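# Open the stapler cover past upright, leave it flat

## Task

Swing the stapler's cover open until it is well beyond vertical, and leave the stapler open and resting flat on the table. Then release it and move the grippers away from it.

## Robot and tools

Robot: two arms, left_arm and right_arm, each ending in a two-finger gripper. All positions and orientations use one scene frame. Its origin sits at table-top height, halfway between the two nominal arm bases, a little behind the near table edge. +z points up, +x points out over the table, and +y points toward left_arm. Arm names do not match image left and right. The calibrated bases are left_arm (+0.002, +0.303, -0.013) m and right_arm (-0.004, -0.340, -0.005) m, both almost unrotated. On each gripper, the fingers extend along its local +z and close along its local y. The reported end_effector_position is the spot between the finger pads, roughly 1 cm short of the tips.

A command row always holds 16 numbers, even when one arm is idle. The first 8 are left_arm: x, y, z, qw, qx, qy, qz, opening. The next 8 are right_arm in the same order. x, y, z are an absolute gripper position in metres, and the quaternion is an absolute orientation with w first, both in the scene frame. Together these form a pose to go to, not an offset. Opening runs from -1 (closed) to +1 (fully open, 0.093 m). An arm meant to stay still should get its last reported position and quaternion again, plus the opening it should keep. To hold an orientation, repeat one fixed quaternion in every row rather than copying the drifting reported one. Each control step, the controller limits the commanded orientation to 40 degrees from the measured one.

Tools:
- execute_actions(actions, cameras): actions is an empty list, which returns the state and pictures, or a one-item list. That item is either {"rows": [...], "steps": n}, with 1 to 15 rows and at most 15 steps of 1/30 s each, or a wait {"steps": n} of up to 300 steps. Each row covers one step, and the last row repeats to fill the rest. Each arm's target must lie within 0.6 m of its last reported position along every gripper axis, or the call is refused and nothing moves. An action needs at least 6 steps. Its result is read 6 steps before it finishes.
- move(target, speed, blend, blocking, cameras): target is one 16-number row, or a list of up to 15 rows that together get 10 s. There is no distance limit. The grippers travel straight-line paths, and the paths end together. speed is in m/s, from 0.002 to 2.9, default 0.25; it can be one value or one per target, and turning is capped at twice that value in rad/s. blend, in metres, rounds corners at intermediate targets. blocking=false returns after about 0.5 s while the motion continues. Paths do not avoid obstacles or the other arm. Faster motion means more lag, overshoot and harder contact, and a target placed deeper past a contact presses harder. Avoid paths close to an arm's own base. Opening changes on later targets happen only once everything is at rest. The result adds a "move:" line giving the outcome (done, off_target, moving, held, fault) and any limits that acted (paced = pose clipped, held = steps withheld). done means at rest within 10 mm and 2 degrees. It does not tell you about contact.
- wait(seconds 0 to 10, cameras): sends nothing new, and returns early if a running move ends.
- stop(cameras): brakes the running move. The fingers keep going.
- zoom_image(camera, region [x0,y0,x1,y1] in pixels, at most 504x504): enlarges part of the latest image from cam_head_left, cam_head_right, cam_high, cam_low, cam_left_wrist or cam_right_wrist. Each image is 672x504.
- finished_scene(scene): ends and grades the current scene, given as its number. It cannot be undone.

Result lines: each gripper's end_effector_position and end_effector_quat_wxyz; grip_measured, the finger motor on the -1..+1 scale, where the pads meet near -0.94 and each millimetre of object width adds about 0.0208; Joint positions, whose last value is the opening in metres; joint torques; joint velocities ("within noise" means the arm is at rest); the Hand target; a Scene clock. Joint limits in rad: waist -2.618..3.054, shoulder 0..3.142, elbow 0..3.142 (straight at 2.901), wrist pitch and yaw ±1.571, wrist roll ±2.094.

Expect imprecision. Friction and gravity can leave the gripper short, low or tilted, especially at long reach. Small commands may do nothing or go sideways, so check the pose after every motion. Reported positions can be a few cm off. To release an object, send an opening well above the reading for its width.

Avoid the following. Hard hits on the table, the bar, the plate or the low rail under the bases (nothing warns before contact). Grippers or wrist cameras bumping each other, or one gripper closing on the other's fingers. Letting the stapler fall or leaving it off the table. Dropping parts that are still moving. Straining the camera cables. Arms left stretched or pushing at unreachable poses: motors heat, a MOTOR HOT line appears at 75 °C, and at 90 °C the arm folds and stops working. Brief pushes on loose objects may happen now and then. Fixed cameras sit on a beam behind the arms, and their calibration is approximate.

Each tool is called after "Request:" by a JSON object that holds its "fn" and its "kwargs", one argument or row to a line.

## Session

Request:
{"fn": "execute_actions", "kwargs": {
  "actions": [],
  "cameras": ["all"]
}}

Scene clock: 0.00 s of 4900.00 s.
left_arm: end_effector_position=(+0.3615, +0.2983, +0.1094) grip_measured=+1.000 end_effector_quat_wxyz=(+0.664, -0.061, +0.744, +0.045) | right_arm: end_effector_position=(+0.3424, -0.4087, +0.1117) grip_measured=+1.000 end_effector_quat_wxyz=(+0.657, +0.153, +0.730, -0.111)
Joint positions: left_arm=[-0.095 1.553 0.185 1.24 -0.293 -0.056 0.093] | right_arm=[-0.003 1.625 0.167 1.308 0.335 0.072 0.093]
Joint velocities: within noise
Joint torques (N m): no reading
Heat: left arm: 30 °C; right arm: 31 °C.
Hand target: left_arm +0.3625, +0.2984, +0.1109; +0.665, -0.062, +0.743, +0.045 | right_arm +0.3451, -0.4086, +0.1186; +0.665, +0.153, +0.722, -0.109

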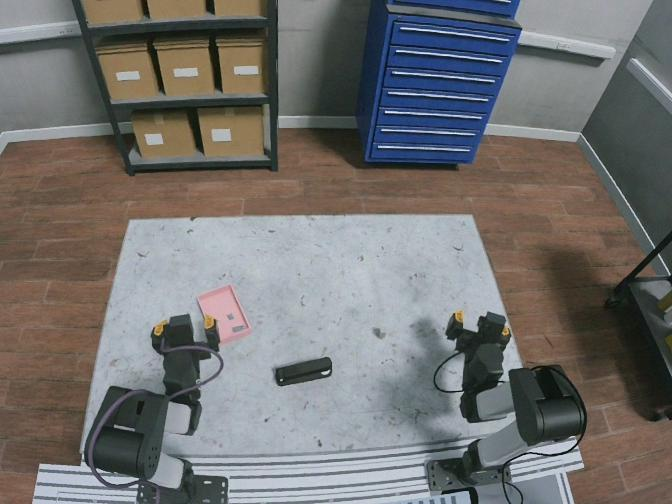

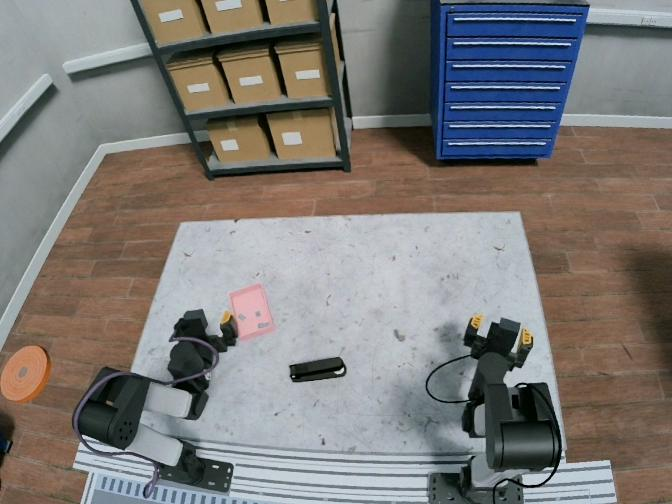

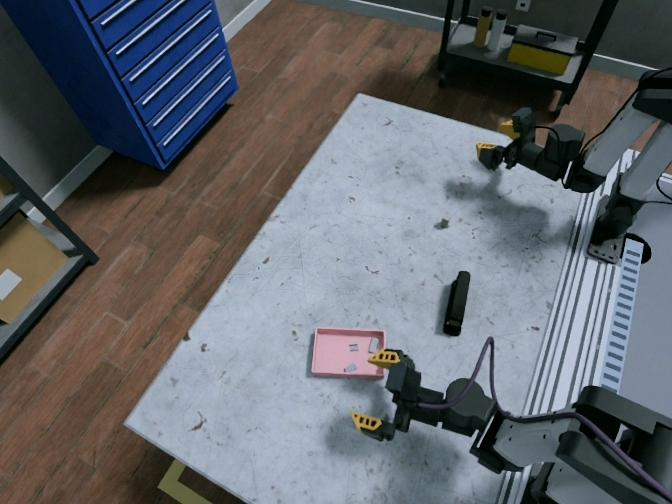

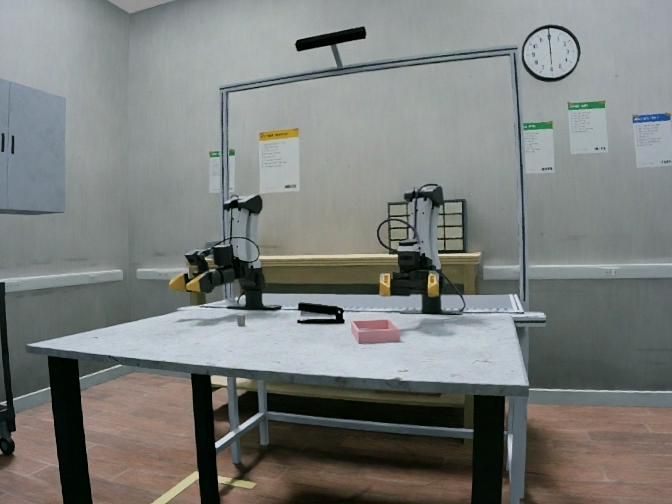

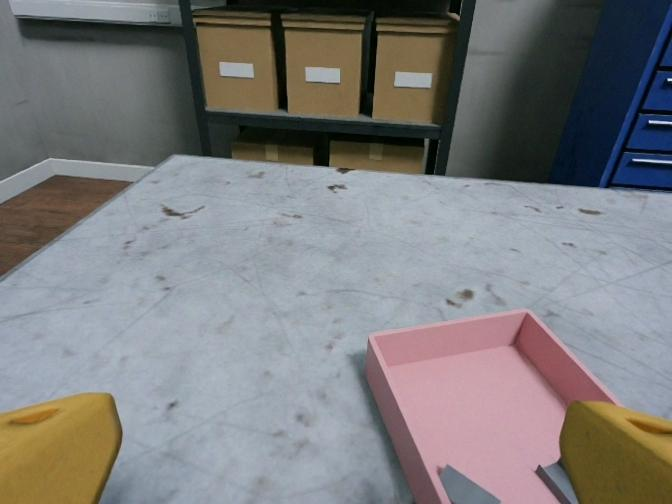

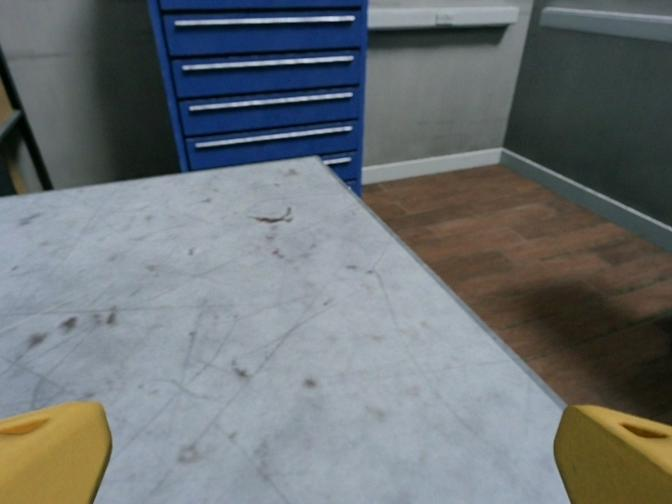

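Request:
{"fn": "zoom_image", "kwargs": {
  "camera": "cam_low",
  "region": [280, 290, 380, 340]
}}

Request:
{"fn": "zoom_image", "kwargs": {
  "camera": "cam_high",
  "region": [420, 255, 500, 345]
}}

Request:
{"fn": "zoom_image", "kwargs": {
  "camera": "cam_head_left",
  "region": [260, 340, 350, 400]
}}

Request:
{"fn": "zoom_image", "kwargs": {
  "camera": "cam_head_right",
  "region": [270, 340, 360, 400]
}}

Scaled by 5.040.

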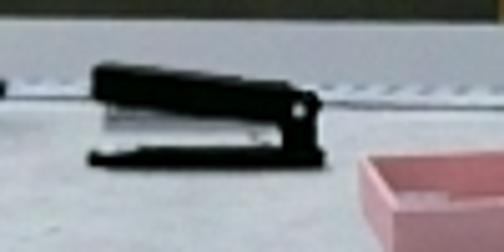

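Scaled by 5.600.

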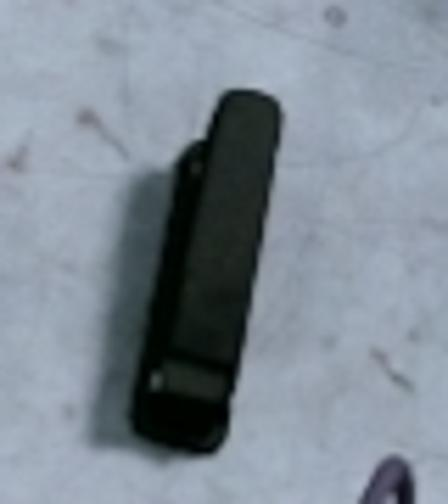

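Scaled by 5.600.

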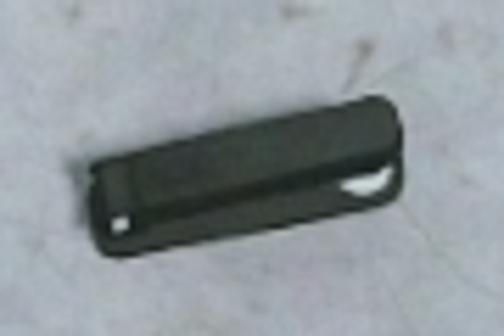

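Scaled by 5.600.

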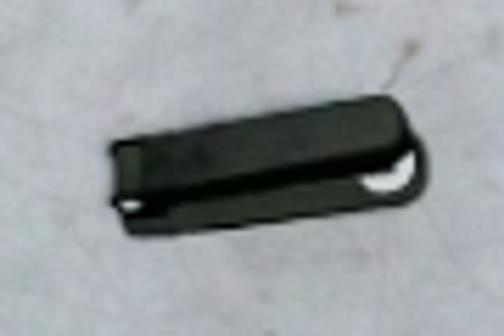

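Request:
{"fn": "move", "kwargs": {
  "target": [0.3615,0.2983,0.1094,0.664,-0.061,0.744,0.045,1, 0.28,-0.16,0.14,0.2568,-0.6851,0.6199,0.2838,0.3],
  "speed": 0.4
}}

Scene clock: 5.70 s of 4900.00 s.
left_arm: end_effector_position=(+0.3615, +0.2983, +0.1094) grip_measured=+1.000 end_effector_quat_wxyz=(+0.664, -0.061, +0.744, +0.045) | right_arm: end_effector_position=(+0.2755, -0.1613, +0.1386) grip_measured=+0.302 end_effector_quat_wxyz=(-0.258, +0.679, -0.625, -0.286)
Joint positions: left_arm=[-0.095 1.553 0.185 1.24 -0.293 -0.056 0.093] | right_arm=[0.233 1.693 1.255 -1.06 -0.787 -1.411 0.06]
Joint velocities: within noise
Joint torques (N m): left_arm=[0.24 -4.26 5.44 2.54 -0.22 0] | right_arm=[0.25 -5.55 8.66 0.32 -0.47 -0.18]
Heat: left arm: 31 °C; right arm: 32 °C.
Hand target: left_arm +0.3615, +0.2982, +0.1094; +0.664, -0.061, +0.744, +0.045 | right_arm +0.2800, -0.1601, +0.1400; -0.257, +0.685, -0.620, -0.284
Off the commanded pose: left_arm 0.000 m, 0 deg | right_arm 0.005 m, 1 deg.
Kept back: nothing.
move: done
camera_calibration:
cam_right_wrist: T_world_to_cam=[[0.997825, 0.060134, -0.027006, -0.259227], [0.0468591, -0.935194, -0.351022, -0.0740122], [-0.0463642, 0.348993, -0.935978, 0.279972], [0, 0, 0, 1]] pos_world=[0.275112, -0.151336, 0.229066]

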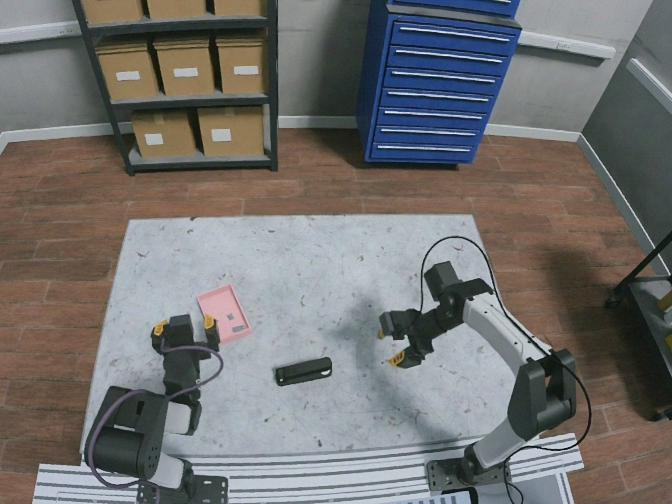

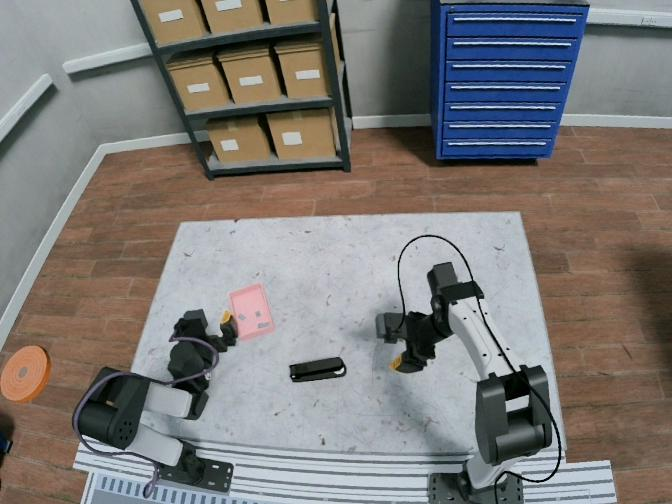

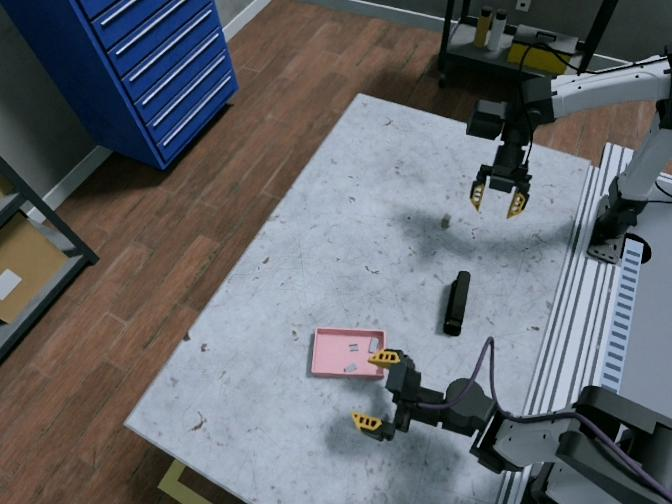

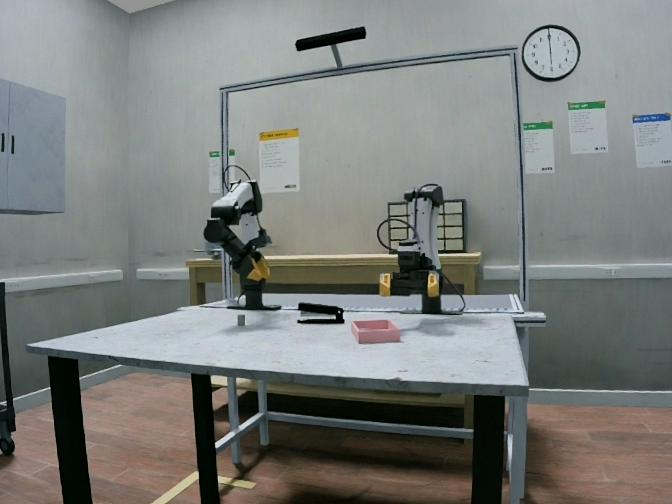

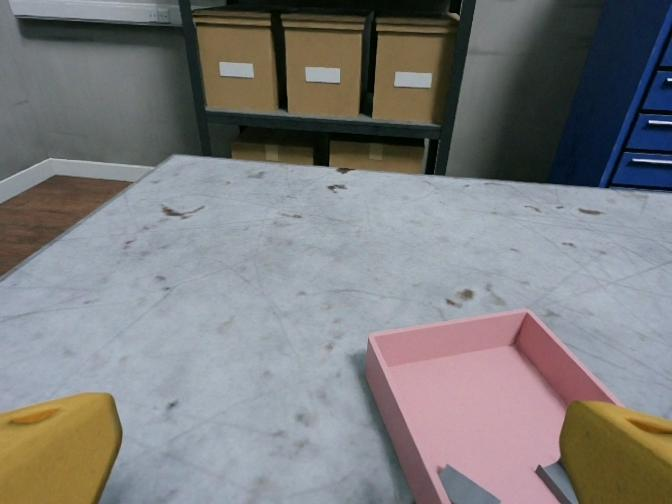

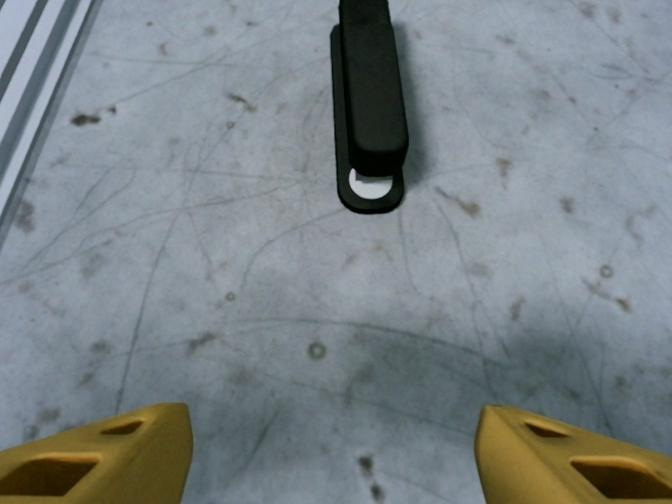

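Request:
{"fn": "move", "kwargs": {
  "target": [0.3615,0.2983,0.1094,0.664,-0.061,0.744,0.045,1, 0.2936,-0.105,0.08,0.3584,-0.6282,0.5626,0.4002,0.3],
  "speed": 0.3,
  "cameras": ["cam_right_wrist","cam_low","cam_high"]
}}

Scene clock: 8.73 s of 4900.00 s.
left_arm: end_effector_position=(+0.3615, +0.2983, +0.1094) grip_measured=+1.000 end_effector_quat_wxyz=(+0.664, -0.061, +0.744, +0.045) | right_arm: end_effector_position=(+0.2925, -0.1090, +0.0760) grip_measured=+0.302 end_effector_quat_wxyz=(-0.347, +0.629, -0.572, -0.396)
Joint positions: left_arm=[-0.095 1.553 0.185 1.24 -0.293 -0.056 0.093] | right_arm=[0.285 1.9 1.042 -0.474 -1.094 -1.248 0.06]
Joint velocities: within noise
Joint torques (N m): left_arm=[0.23 -4.22 5.45 2.54 -0.23 0] | right_arm=[0.47 -8.09 5.08 0.94 -0.85 -0.11]
Heat: left arm: 32 °C; right arm: 32 °C.
Hand target: left_arm +0.3615, +0.2982, +0.1094; +0.664, -0.061, +0.744, +0.045 | right_arm +0.2934, -0.1051, +0.0801; -0.358, +0.629, -0.562, -0.401
Off the commanded pose: left_arm 0.000 m, 0 deg | right_arm 0.006 m, 2 deg.
Kept back: nothing.
move: done
camera_calibration:
cam_right_wrist: T_world_to_cam=[[0.995402, 0.0853808, -0.0434092, -0.27633], [0.0394897, -0.778721, -0.626127, -0.00778008], [-0.0872629, 0.621534, -0.778512, 0.233673], [0, 0, 0, 1]] pos_world=[0.295758, -0.127701, 0.165051]
Images, in order (width x height): cam_high 672x504, cam_low 672x504, cam_right_wrist 672x504.

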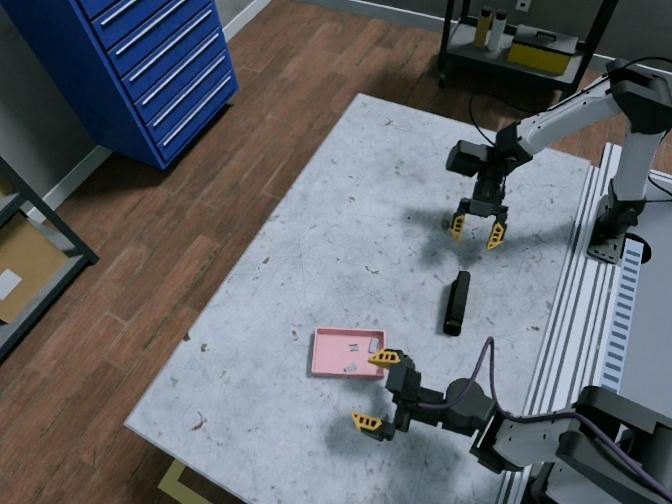

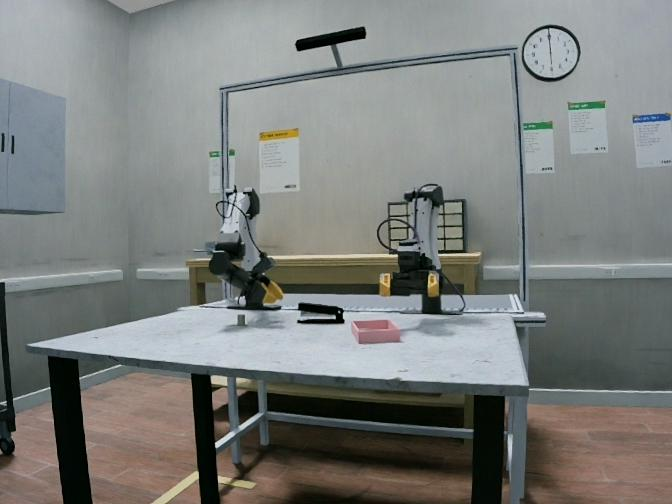

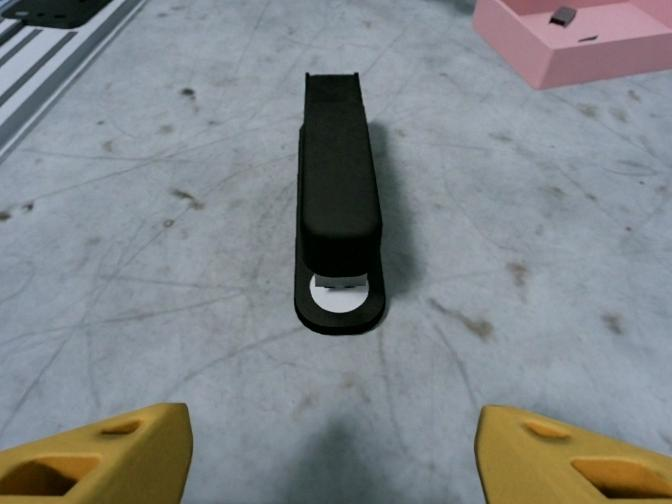

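Request:
{"fn": "move", "kwargs": {
  "target": [0.3615,0.2983,0.1094,0.664,-0.061,0.744,0.045,1, 0.2868,-0.020,0.049,0.3584,-0.6282,0.5626,0.4002,0.3],
  "speed": 0.12,
  "cameras": ["cam_right_wrist","cam_low","cam_high"]
}}

Request:
{"fn": "zoom_image", "kwargs": {
  "camera": "cam_low",
  "region": [230, 270, 380, 345]
}}

Scene clock: 10.83 s of 4900.00 s.
left_arm: end_effector_position=(+0.3615, +0.2983, +0.1094) grip_measured=+1.000 end_effector_quat_wxyz=(+0.664, -0.061, +0.744, +0.045) | right_arm: end_effector_position=(+0.2838, -0.0211, +0.0552) grip_measured=+0.302 end_effector_quat_wxyz=(-0.356, +0.630, -0.559, -0.404)
Joint positions: left_arm=[-0.095 1.553 0.185 1.24 -0.293 -0.056 0.093] | right_arm=[0.529 1.988 0.978 0.088 -1.016 -0.804 0.06]
Joint velocities: within noise
Joint torques (N m): left_arm=[0.21 -4.27 5.45 2.54 -0.22 0] | right_arm=[0.03 -7.17 5.19 1.58 -0.35 0.05]
Heat: left arm: 32 °C; right arm: 32 °C.
Hand target: left_arm +0.3615, +0.2982, +0.1094; +0.664, -0.061, +0.744, +0.045 | right_arm +0.2867, -0.0201, +0.0492; -0.358, +0.629, -0.563, -0.400
Off the commanded pose: left_arm 0.000 m, 0 deg | right_arm 0.007 m, 1 deg.
Kept back: nothing.
move: done
camera_calibration:
cam_right_wrist: T_world_to_cam=[[0.994343, 0.101857, -0.0301174, -0.276275], [0.0581419, -0.759249, -0.648198, 0.0444776], [-0.0888903, 0.64278, -0.760876, 0.162019], [0, 0, 0, 1]] pos_world=[0.286528, -0.0422322, 0.143786]
Images, in order (width x height): cam_high 672x504, cam_low 672x504, cam_right_wrist 672x504.

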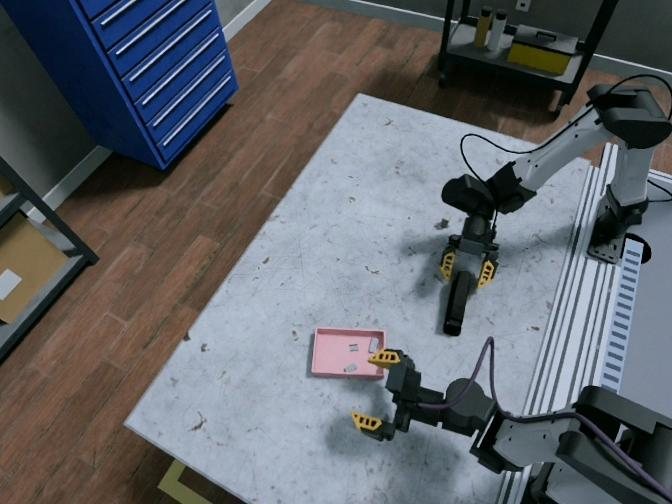

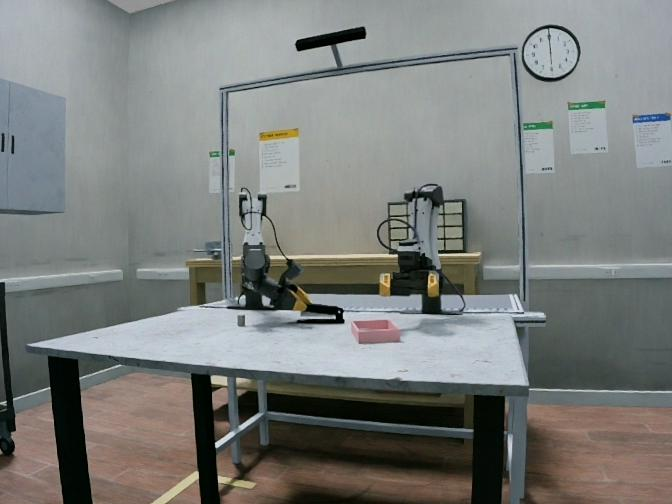

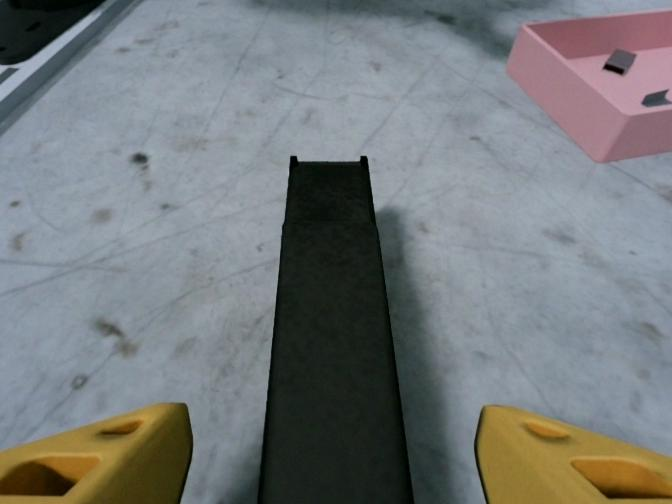

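Scaled by 3.360.

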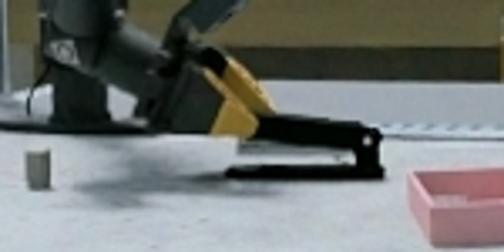

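Request:
{"fn": "move", "kwargs": {
  "target": [0.3615,0.2983,0.1094,0.664,-0.061,0.744,0.045,1, 0.2875,-0.015,0.040,0.3584,-0.6282,0.5626,0.4002,0.3],
  "speed": 0.1,
  "cameras": ["cam_right_wrist","cam_low"]
}}

Request:
{"fn": "zoom_image", "kwargs": {
  "camera": "cam_low",
  "region": [230, 270, 380, 345]
}}

Scene clock: 11.90 s of 4900.00 s.
left_arm: end_effector_position=(+0.3615, +0.2983, +0.1094) grip_measured=+1.000 end_effector_quat_wxyz=(+0.664, -0.061, +0.744, +0.045) | right_arm: end_effector_position=(+0.2853, -0.0169, +0.0458) grip_measured=+0.302 end_effector_quat_wxyz=(-0.356, +0.629, -0.561, -0.404)
Joint positions: left_arm=[-0.095 1.553 0.185 1.24 -0.293 -0.056 0.093] | right_arm=[0.538 2.022 0.977 0.135 -1.008 -0.786 0.06]
Joint velocities: within noise
Joint torques (N m): left_arm=[0.21 -4.25 5.45 2.54 -0.22 -0.01] | right_arm=[0.4 -7.17 5.15 1.63 -0.41 0.04]
Heat: left arm: 33 °C; right arm: 33 °C.
Hand target: left_arm +0.3615, +0.2982, +0.1094; +0.664, -0.061, +0.744, +0.045 | right_arm +0.2874, -0.0151, +0.0402; -0.358, +0.629, -0.563, -0.400
Off the commanded pose: left_arm 0.000 m, 0 deg | right_arm 0.006 m, 1 deg.
Kept back: nothing.
move: done
camera_calibration:
cam_right_wrist: T_world_to_cam=[[0.994587, 0.0985947, -0.0328108, -0.278426], [0.0540214, -0.760348, -0.647266, 0.0425726], [-0.0887646, 0.641989, -0.761558, 0.152268], [0, 0, 0, 1]] pos_world=[0.288135, -0.0379334, 0.134382]
Images, in order (width x height): cam_low 672x504, cam_right_wrist 672x504.

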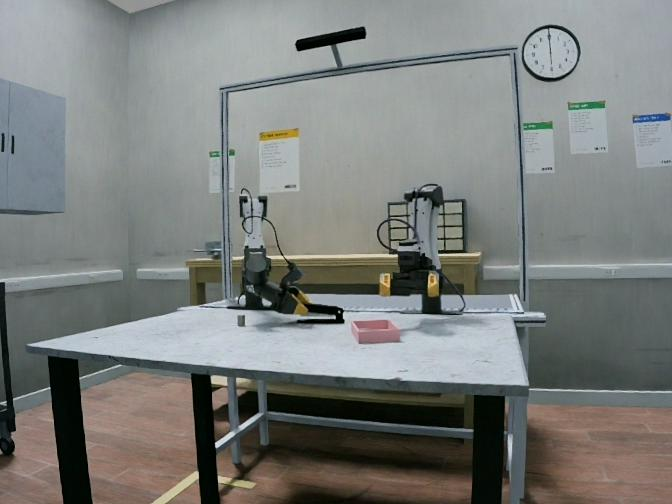

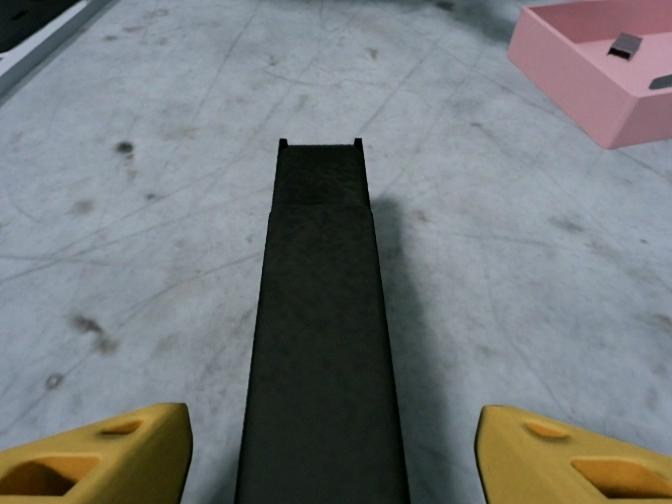

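Scaled by 3.360.

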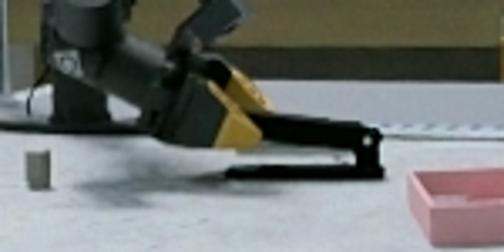

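Request:
{"fn": "move", "kwargs": {
  "target": [
    [0.3615,0.2983,0.1094,0.664,-0.061,0.744,0.045,1, 0.2845,-0.015,0.040,0.3584,-0.6282,0.5626,0.4002,-0.2],
    [0.33,0.42,0.13,0.664,-0.061,0.744,0.045,1, 0.2845,-0.015,0.041,0.3584,-0.6282,0.5626,0.4002,-0.5]
  ],
  "speed": 0.15,
  "cameras": ["cam_right_wrist","cam_low"]
}}

Request:
{"fn": "zoom_image", "kwargs": {
  "camera": "cam_low",
  "region": [230, 270, 380, 345]
}}

Scene clock: 16.00 s of 4900.00 s.
left_arm: end_effector_position=(+0.3254, +0.4173, +0.1191) grip_measured=+1.000 end_effector_quat_wxyz=(+0.655, -0.070, +0.751, +0.040) | right_arm: end_effector_position=(+0.2826, -0.0169, +0.0433) grip_measured=-0.494 end_effector_quat_wxyz=(-0.354, +0.628, -0.563, -0.404)
Joint positions: left_arm=[0.564 1.363 0.161 1.046 0.355 0.018 0.093] | right_arm=[0.542 2.022 0.964 0.15 -1.005 -0.778 0.021]
Joint velocities: within noise
Joint torques (N m): left_arm=[0.83 -4.38 8.87 2.36 0 0.09] | right_arm=[0.28 -7.97 5.16 1.55 -0.42 0.03]
Heat: left arm: 34 °C; right arm: 33 °C.
Hand target: left_arm +0.3297, +0.4199, +0.1301; +0.664, -0.061, +0.744, +0.045 | right_arm +0.2845, -0.0151, +0.0411; -0.358, +0.628, -0.563, -0.400
Off the commanded pose: left_arm 0.012 m, 2 deg | right_arm 0.004 m, 1 deg.
Kept back: nothing.
move: off_target (left_arm)
camera_calibration:
cam_right_wrist: T_world_to_cam=[[0.994592, 0.0969252, -0.0373086, -0.275611], [0.0499997, -0.761718, -0.645976, 0.0420839], [-0.09103, 0.640617, -0.762445, 0.150795], [0, 0, 0, 1]] pos_world=[0.285743, -0.0378319, 0.131875]
Images, in order (width x height): cam_low 672x504, cam_right_wrist 672x504.

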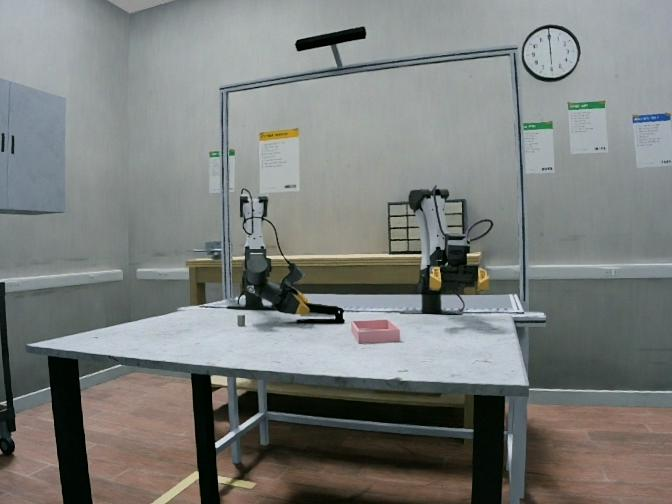

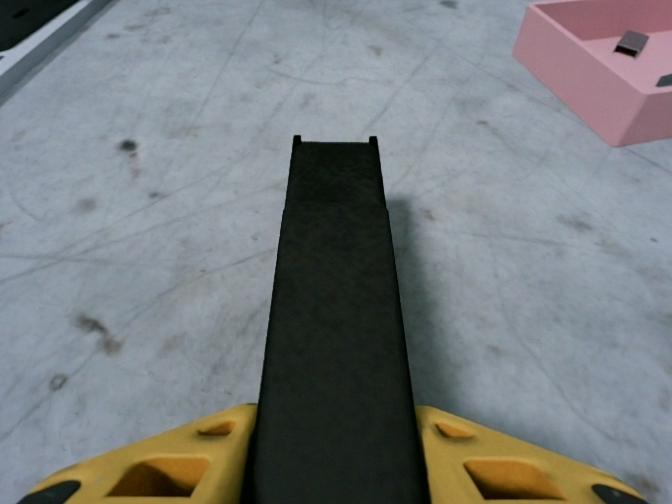

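Scaled by 3.360.

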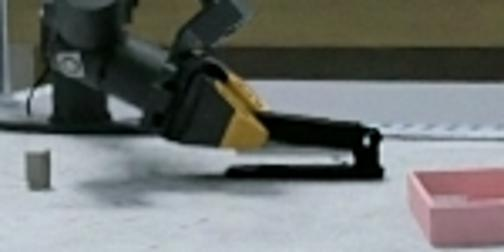

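Request:
{"fn": "move", "kwargs": {
  "target": [
    [0.3254,0.4173,0.1191,0.655,-0.070,0.751,0.040,1, 0.2835,-0.010,0.067,0.310,-0.659,0.592,0.345,-0.5],
    [0.3254,0.4173,0.1191,0.655,-0.070,0.751,0.040,1, 0.2828,-0.0034,0.085,0.2606,-0.6857,0.6141,0.2910,-0.5]
  ],
  "speed": 0.08,
  "blend": 0.01,
  "cameras": ["cam_right_wrist","cam_low","cam_high"]
}}

Request:
{"fn": "zoom_image", "kwargs": {
  "camera": "cam_low",
  "region": [230, 270, 380, 345]
}}

Scene clock: 18.83 s of 4900.00 s.
left_arm: end_effector_position=(+0.3254, +0.4172, +0.1191) grip_measured=+1.000 end_effector_quat_wxyz=(+0.655, -0.070, +0.751, +0.040) | right_arm: end_effector_position=(+0.2813, -0.0011, +0.0716) grip_measured=-0.494 end_effector_quat_wxyz=(-0.257, +0.679, -0.614, -0.309)
Joint positions: left_arm=[0.564 1.363 0.161 1.046 0.355 0.018 0.093] | right_arm=[0.646 1.957 1.26 -0.438 -0.729 -0.876 0.021]
Joint velocities: within noise
Joint torques (N m): left_arm=[0.28 -3.43 6.38 2.49 -0.13 0] | right_arm=[0.18 -11.77 8.1 0.71 -0.15 -0.15]
Heat: left arm: 34 °C; right arm: 33 °C.
Hand target: left_arm +0.3254, +0.4173, +0.1191; +0.655, -0.070, +0.751, +0.040 | right_arm +0.2827, -0.0035, +0.0848; -0.262, +0.685, -0.614, -0.291
Off the commanded pose: left_arm 0.000 m, 0 deg | right_arm 0.014 m, 2 deg.
Kept back: nothing.
move: off_target (right_arm)
camera_calibration:
cam_right_wrist: T_world_to_cam=[[0.994926, 0.0872708, -0.0500659, -0.274059], [0.0614946, -0.921316, -0.383921, 0.0503178], [-0.0796316, 0.378894, -0.922008, 0.170046], [0, 0, 0, 1]] pos_world=[0.283115, 0.00584669, 0.162381]
Images, in order (width x height): cam_high 672x504, cam_low 672x504, cam_right_wrist 672x504.

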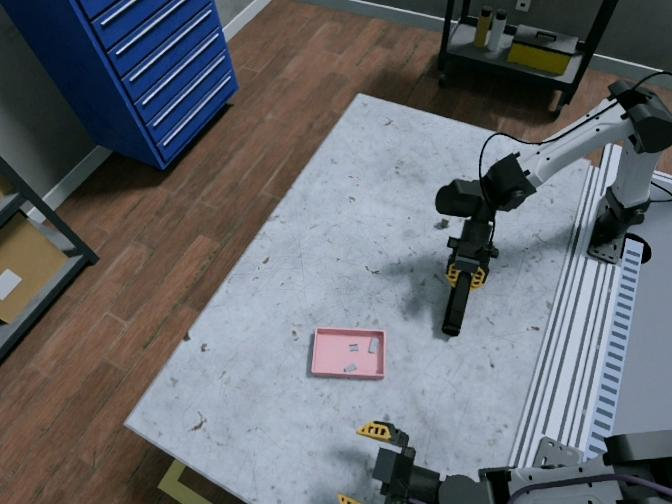

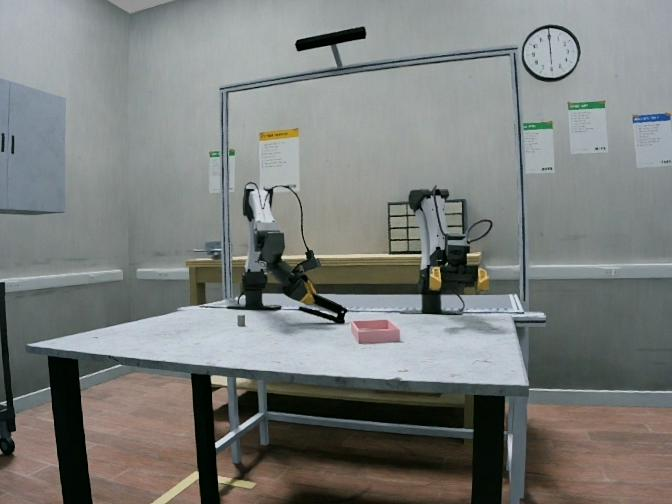

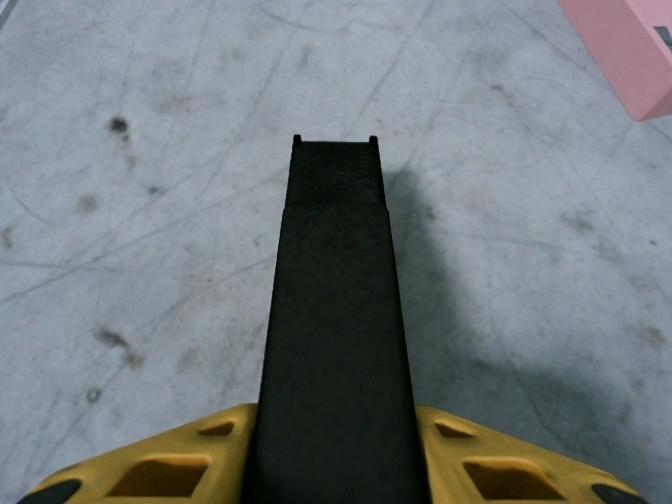

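Scaled by 3.360.

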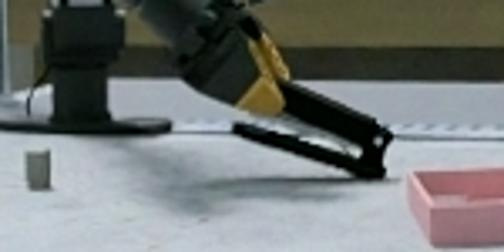

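Request:
{"fn": "move", "kwargs": {
  "target": [
    [0.3254,0.4173,0.1191,0.655,-0.070,0.751,0.040,1, 0.2840,-0.010,0.062,0.310,-0.659,0.592,0.345,-0.5],
    [0.3254,0.4173,0.1191,0.655,-0.070,0.751,0.040,1, 0.2845,-0.015,0.041,0.3584,-0.6282,0.5626,0.4002,-0.5]
  ],
  "speed": 0.06,
  "blend": 0.01,
  "cameras": ["cam_right_wrist","cam_low","cam_high"]
}}

Request:
{"fn": "zoom_image", "kwargs": {
  "camera": "cam_low",
  "region": [230, 270, 380, 345]
}}

Scene clock: 25.23 s of 4900.00 s.
left_arm: end_effector_position=(+0.3254, +0.4172, +0.1191) grip_measured=+1.000 end_effector_quat_wxyz=(+0.655, -0.070, +0.751, +0.040) | right_arm: end_effector_position=(+0.2800, -0.0156, +0.0445) grip_measured=-0.494 end_effector_quat_wxyz=(-0.351, +0.632, -0.564, -0.399)
Joint positions: left_arm=[0.564 1.363 0.161 1.046 0.355 0.018 0.093] | right_arm=[0.551 2.01 0.964 0.13 -0.991 -0.784 0.021]
Joint velocities: within noise
Joint torques (N m): left_arm=[0.28 -3.43 6.38 2.5 -0.14 0] | right_arm=[-0.53 -7.05 5.42 1.66 -0.57 0.02]
Heat: left arm: 35 °C; right arm: 35 °C.
Hand target: left_arm +0.3254, +0.4173, +0.1191; +0.655, -0.070, +0.751, +0.040 | right_arm +0.2844, -0.0152, +0.0412; -0.358, +0.629, -0.562, -0.400
Off the commanded pose: left_arm 0.000 m, 0 deg | right_arm 0.006 m, 1 deg.
Kept back: nothing.
move: done
camera_calibration:
cam_right_wrist: T_world_to_cam=[[0.99452, 0.0990334, -0.0335137, -0.273207], [0.0552269, -0.769796, -0.635896, 0.041939], [-0.0887737, 0.63056, -0.771047, 0.150261], [0, 0, 0, 1]] pos_world=[0.282733, -0.0354076, 0.133371]
Images, in order (width x height): cam_high 672x504, cam_low 672x504, cam_right_wrist 672x504.

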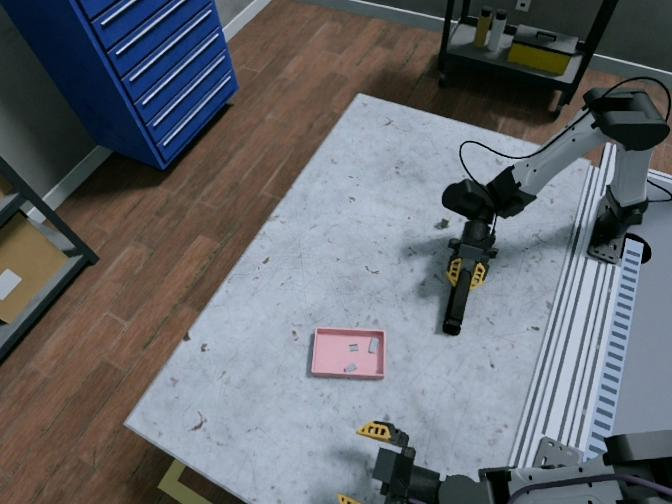

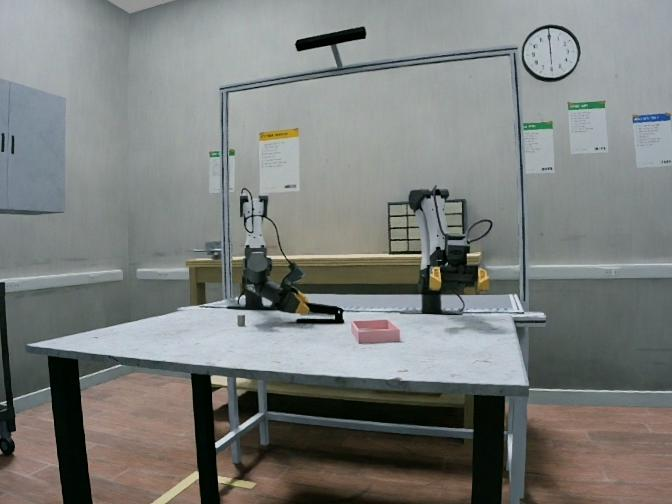

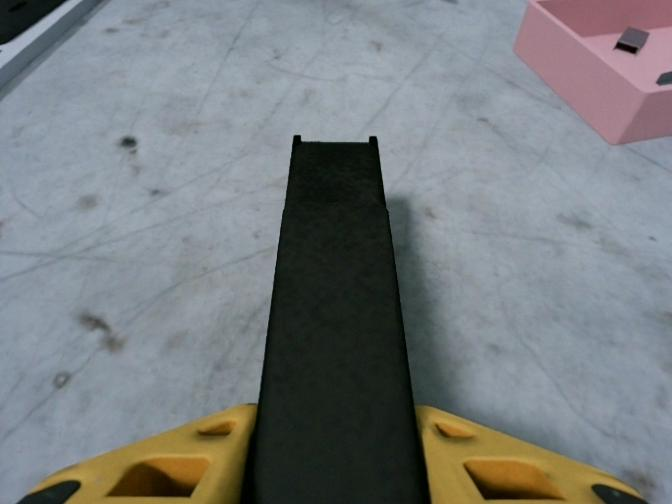

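Scaled by 3.360.

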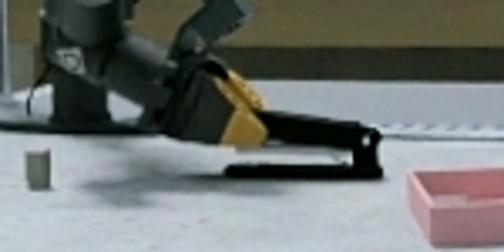

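Request:
{"fn": "move", "kwargs": {
  "target": [
    [0.3254,0.4173,0.1191,0.655,-0.070,0.751,0.040,1, 0.2844,-0.015,0.041,0.3584,-0.6282,0.5626,0.4002,0.3],
    [0.32,0.35,0.16,0.48,0.30,0.80,-0.06,0.5, 0.293,-0.095,0.080,0.3029,-0.6637,0.5944,0.3382,0.3],
    [0.272,0.09,0.17,0.1612,0.6514,0.7272,-0.1444,0.3, 0.290,-0.075,0.040,0.3029,-0.6637,0.5944,0.3382,0.3]
  ],
  "speed": 0.2
}}

Request:
{"fn": "zoom_image", "kwargs": {
  "camera": "cam_low",
  "region": [230, 245, 380, 345]
}}

Scene clock: 33.70 s of 4900.00 s.
left_arm: end_effector_position=(+0.2688, +0.0893, +0.1660) grip_measured=+0.302 end_effector_quat_wxyz=(+0.163, +0.653, +0.724, -0.151) | right_arm: end_effector_position=(+0.2881, -0.0769, +0.0467) grip_measured=+0.298 end_effector_quat_wxyz=(-0.304, +0.664, -0.593, -0.341)
Joint positions: left_arm=[-0.436 1.598 1.452 -1.171 0.379 0.93 0.06] | right_arm=[0.422 1.925 1.039 -0.353 -0.905 -1.116 0.06]
Joint velocities: within noise
Joint torques (N m): left_arm=[0.25 -5.55 10.52 0.73 -0.01 -0.06] | right_arm=[0.34 -6.63 5.33 1.15 -0.48 0.03]
Heat: left arm: 34 °C; right arm: 37 °C.
Hand target: left_arm +0.2720, +0.0900, +0.1700; +0.162, +0.651, +0.727, -0.144 | right_arm +0.2899, -0.0752, +0.0401; -0.303, +0.664, -0.594, -0.338
Off the commanded pose: left_arm 0.005 m, 1 deg | right_arm 0.007 m, 0 deg.
Kept back: nothing.
move: done
camera_calibration:
cam_left_wrist: T_world_to_cam=[[-0.994248, -0.107087, -0.00164725, 0.277855], [-0.107084, 0.994248, -0.00180553, -0.0238539], [0.00183112, -0.00161875, -0.999997, 0.249735], [0, 0, 0, 1]] pos_world=[0.273245, 0.0538755, 0.250149]
cam_right_wrist: T_world_to_cam=[[0.995668, 0.0897756, -0.0242105, -0.276627], [0.0662125, -0.867359, -0.493259, -0.0215345], [-0.0652818, 0.489519, -0.869546, 0.178322], [0, 0, 0, 1]] pos_world=[0.288496, -0.0811357, 0.13774]

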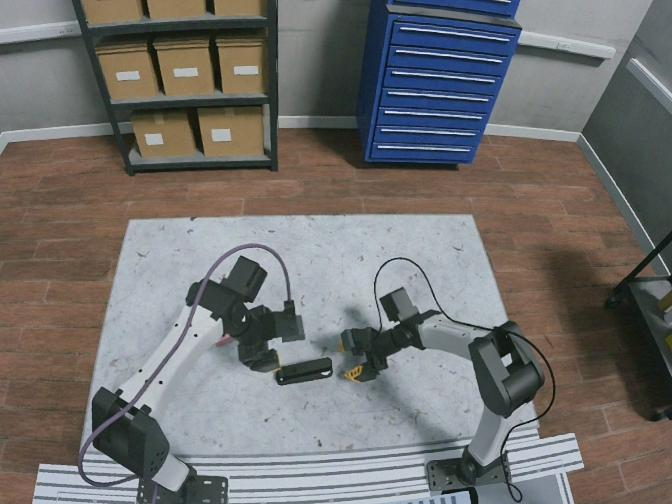

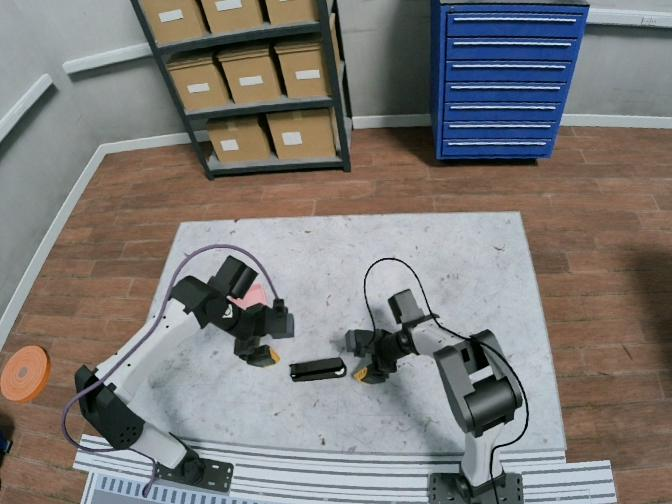

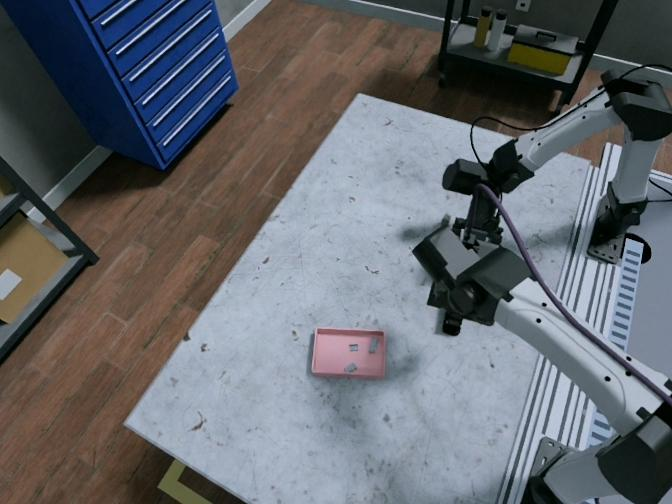

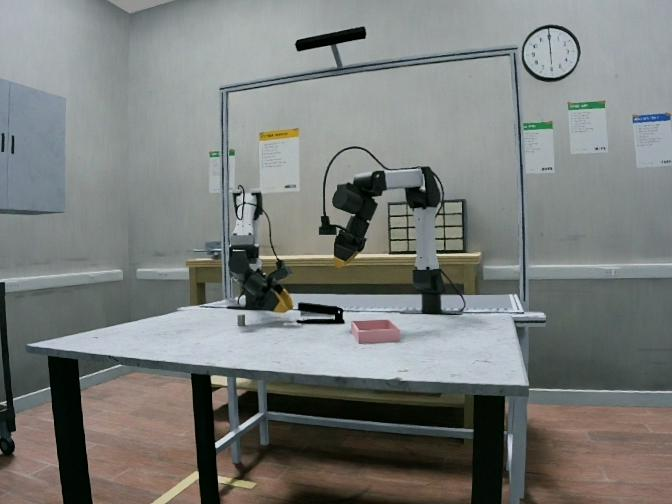

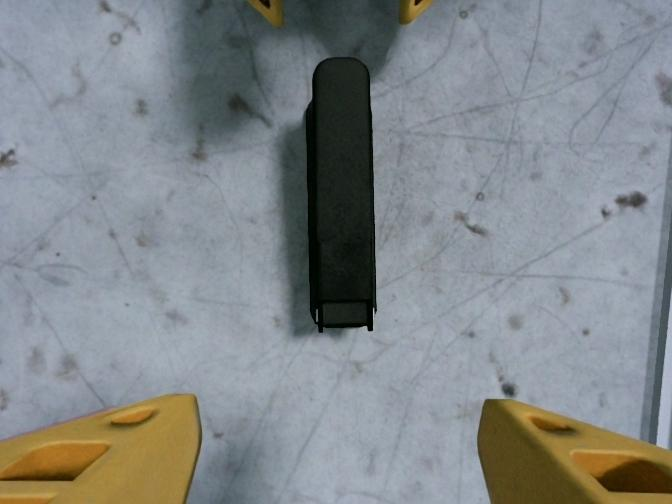

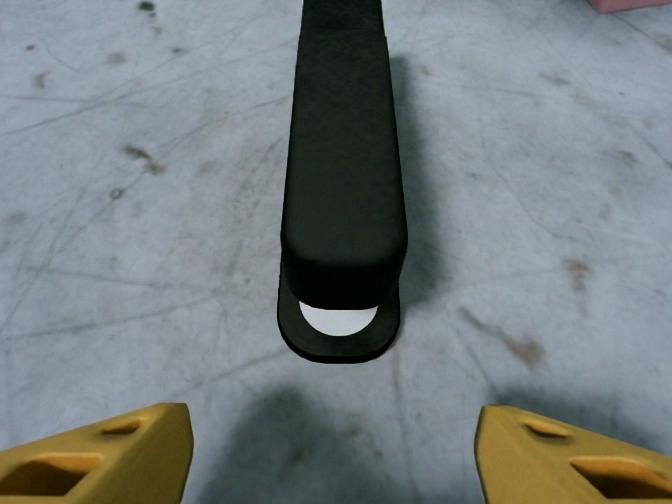

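Scaled by 3.360.

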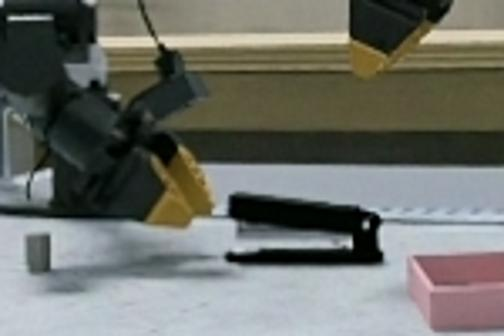

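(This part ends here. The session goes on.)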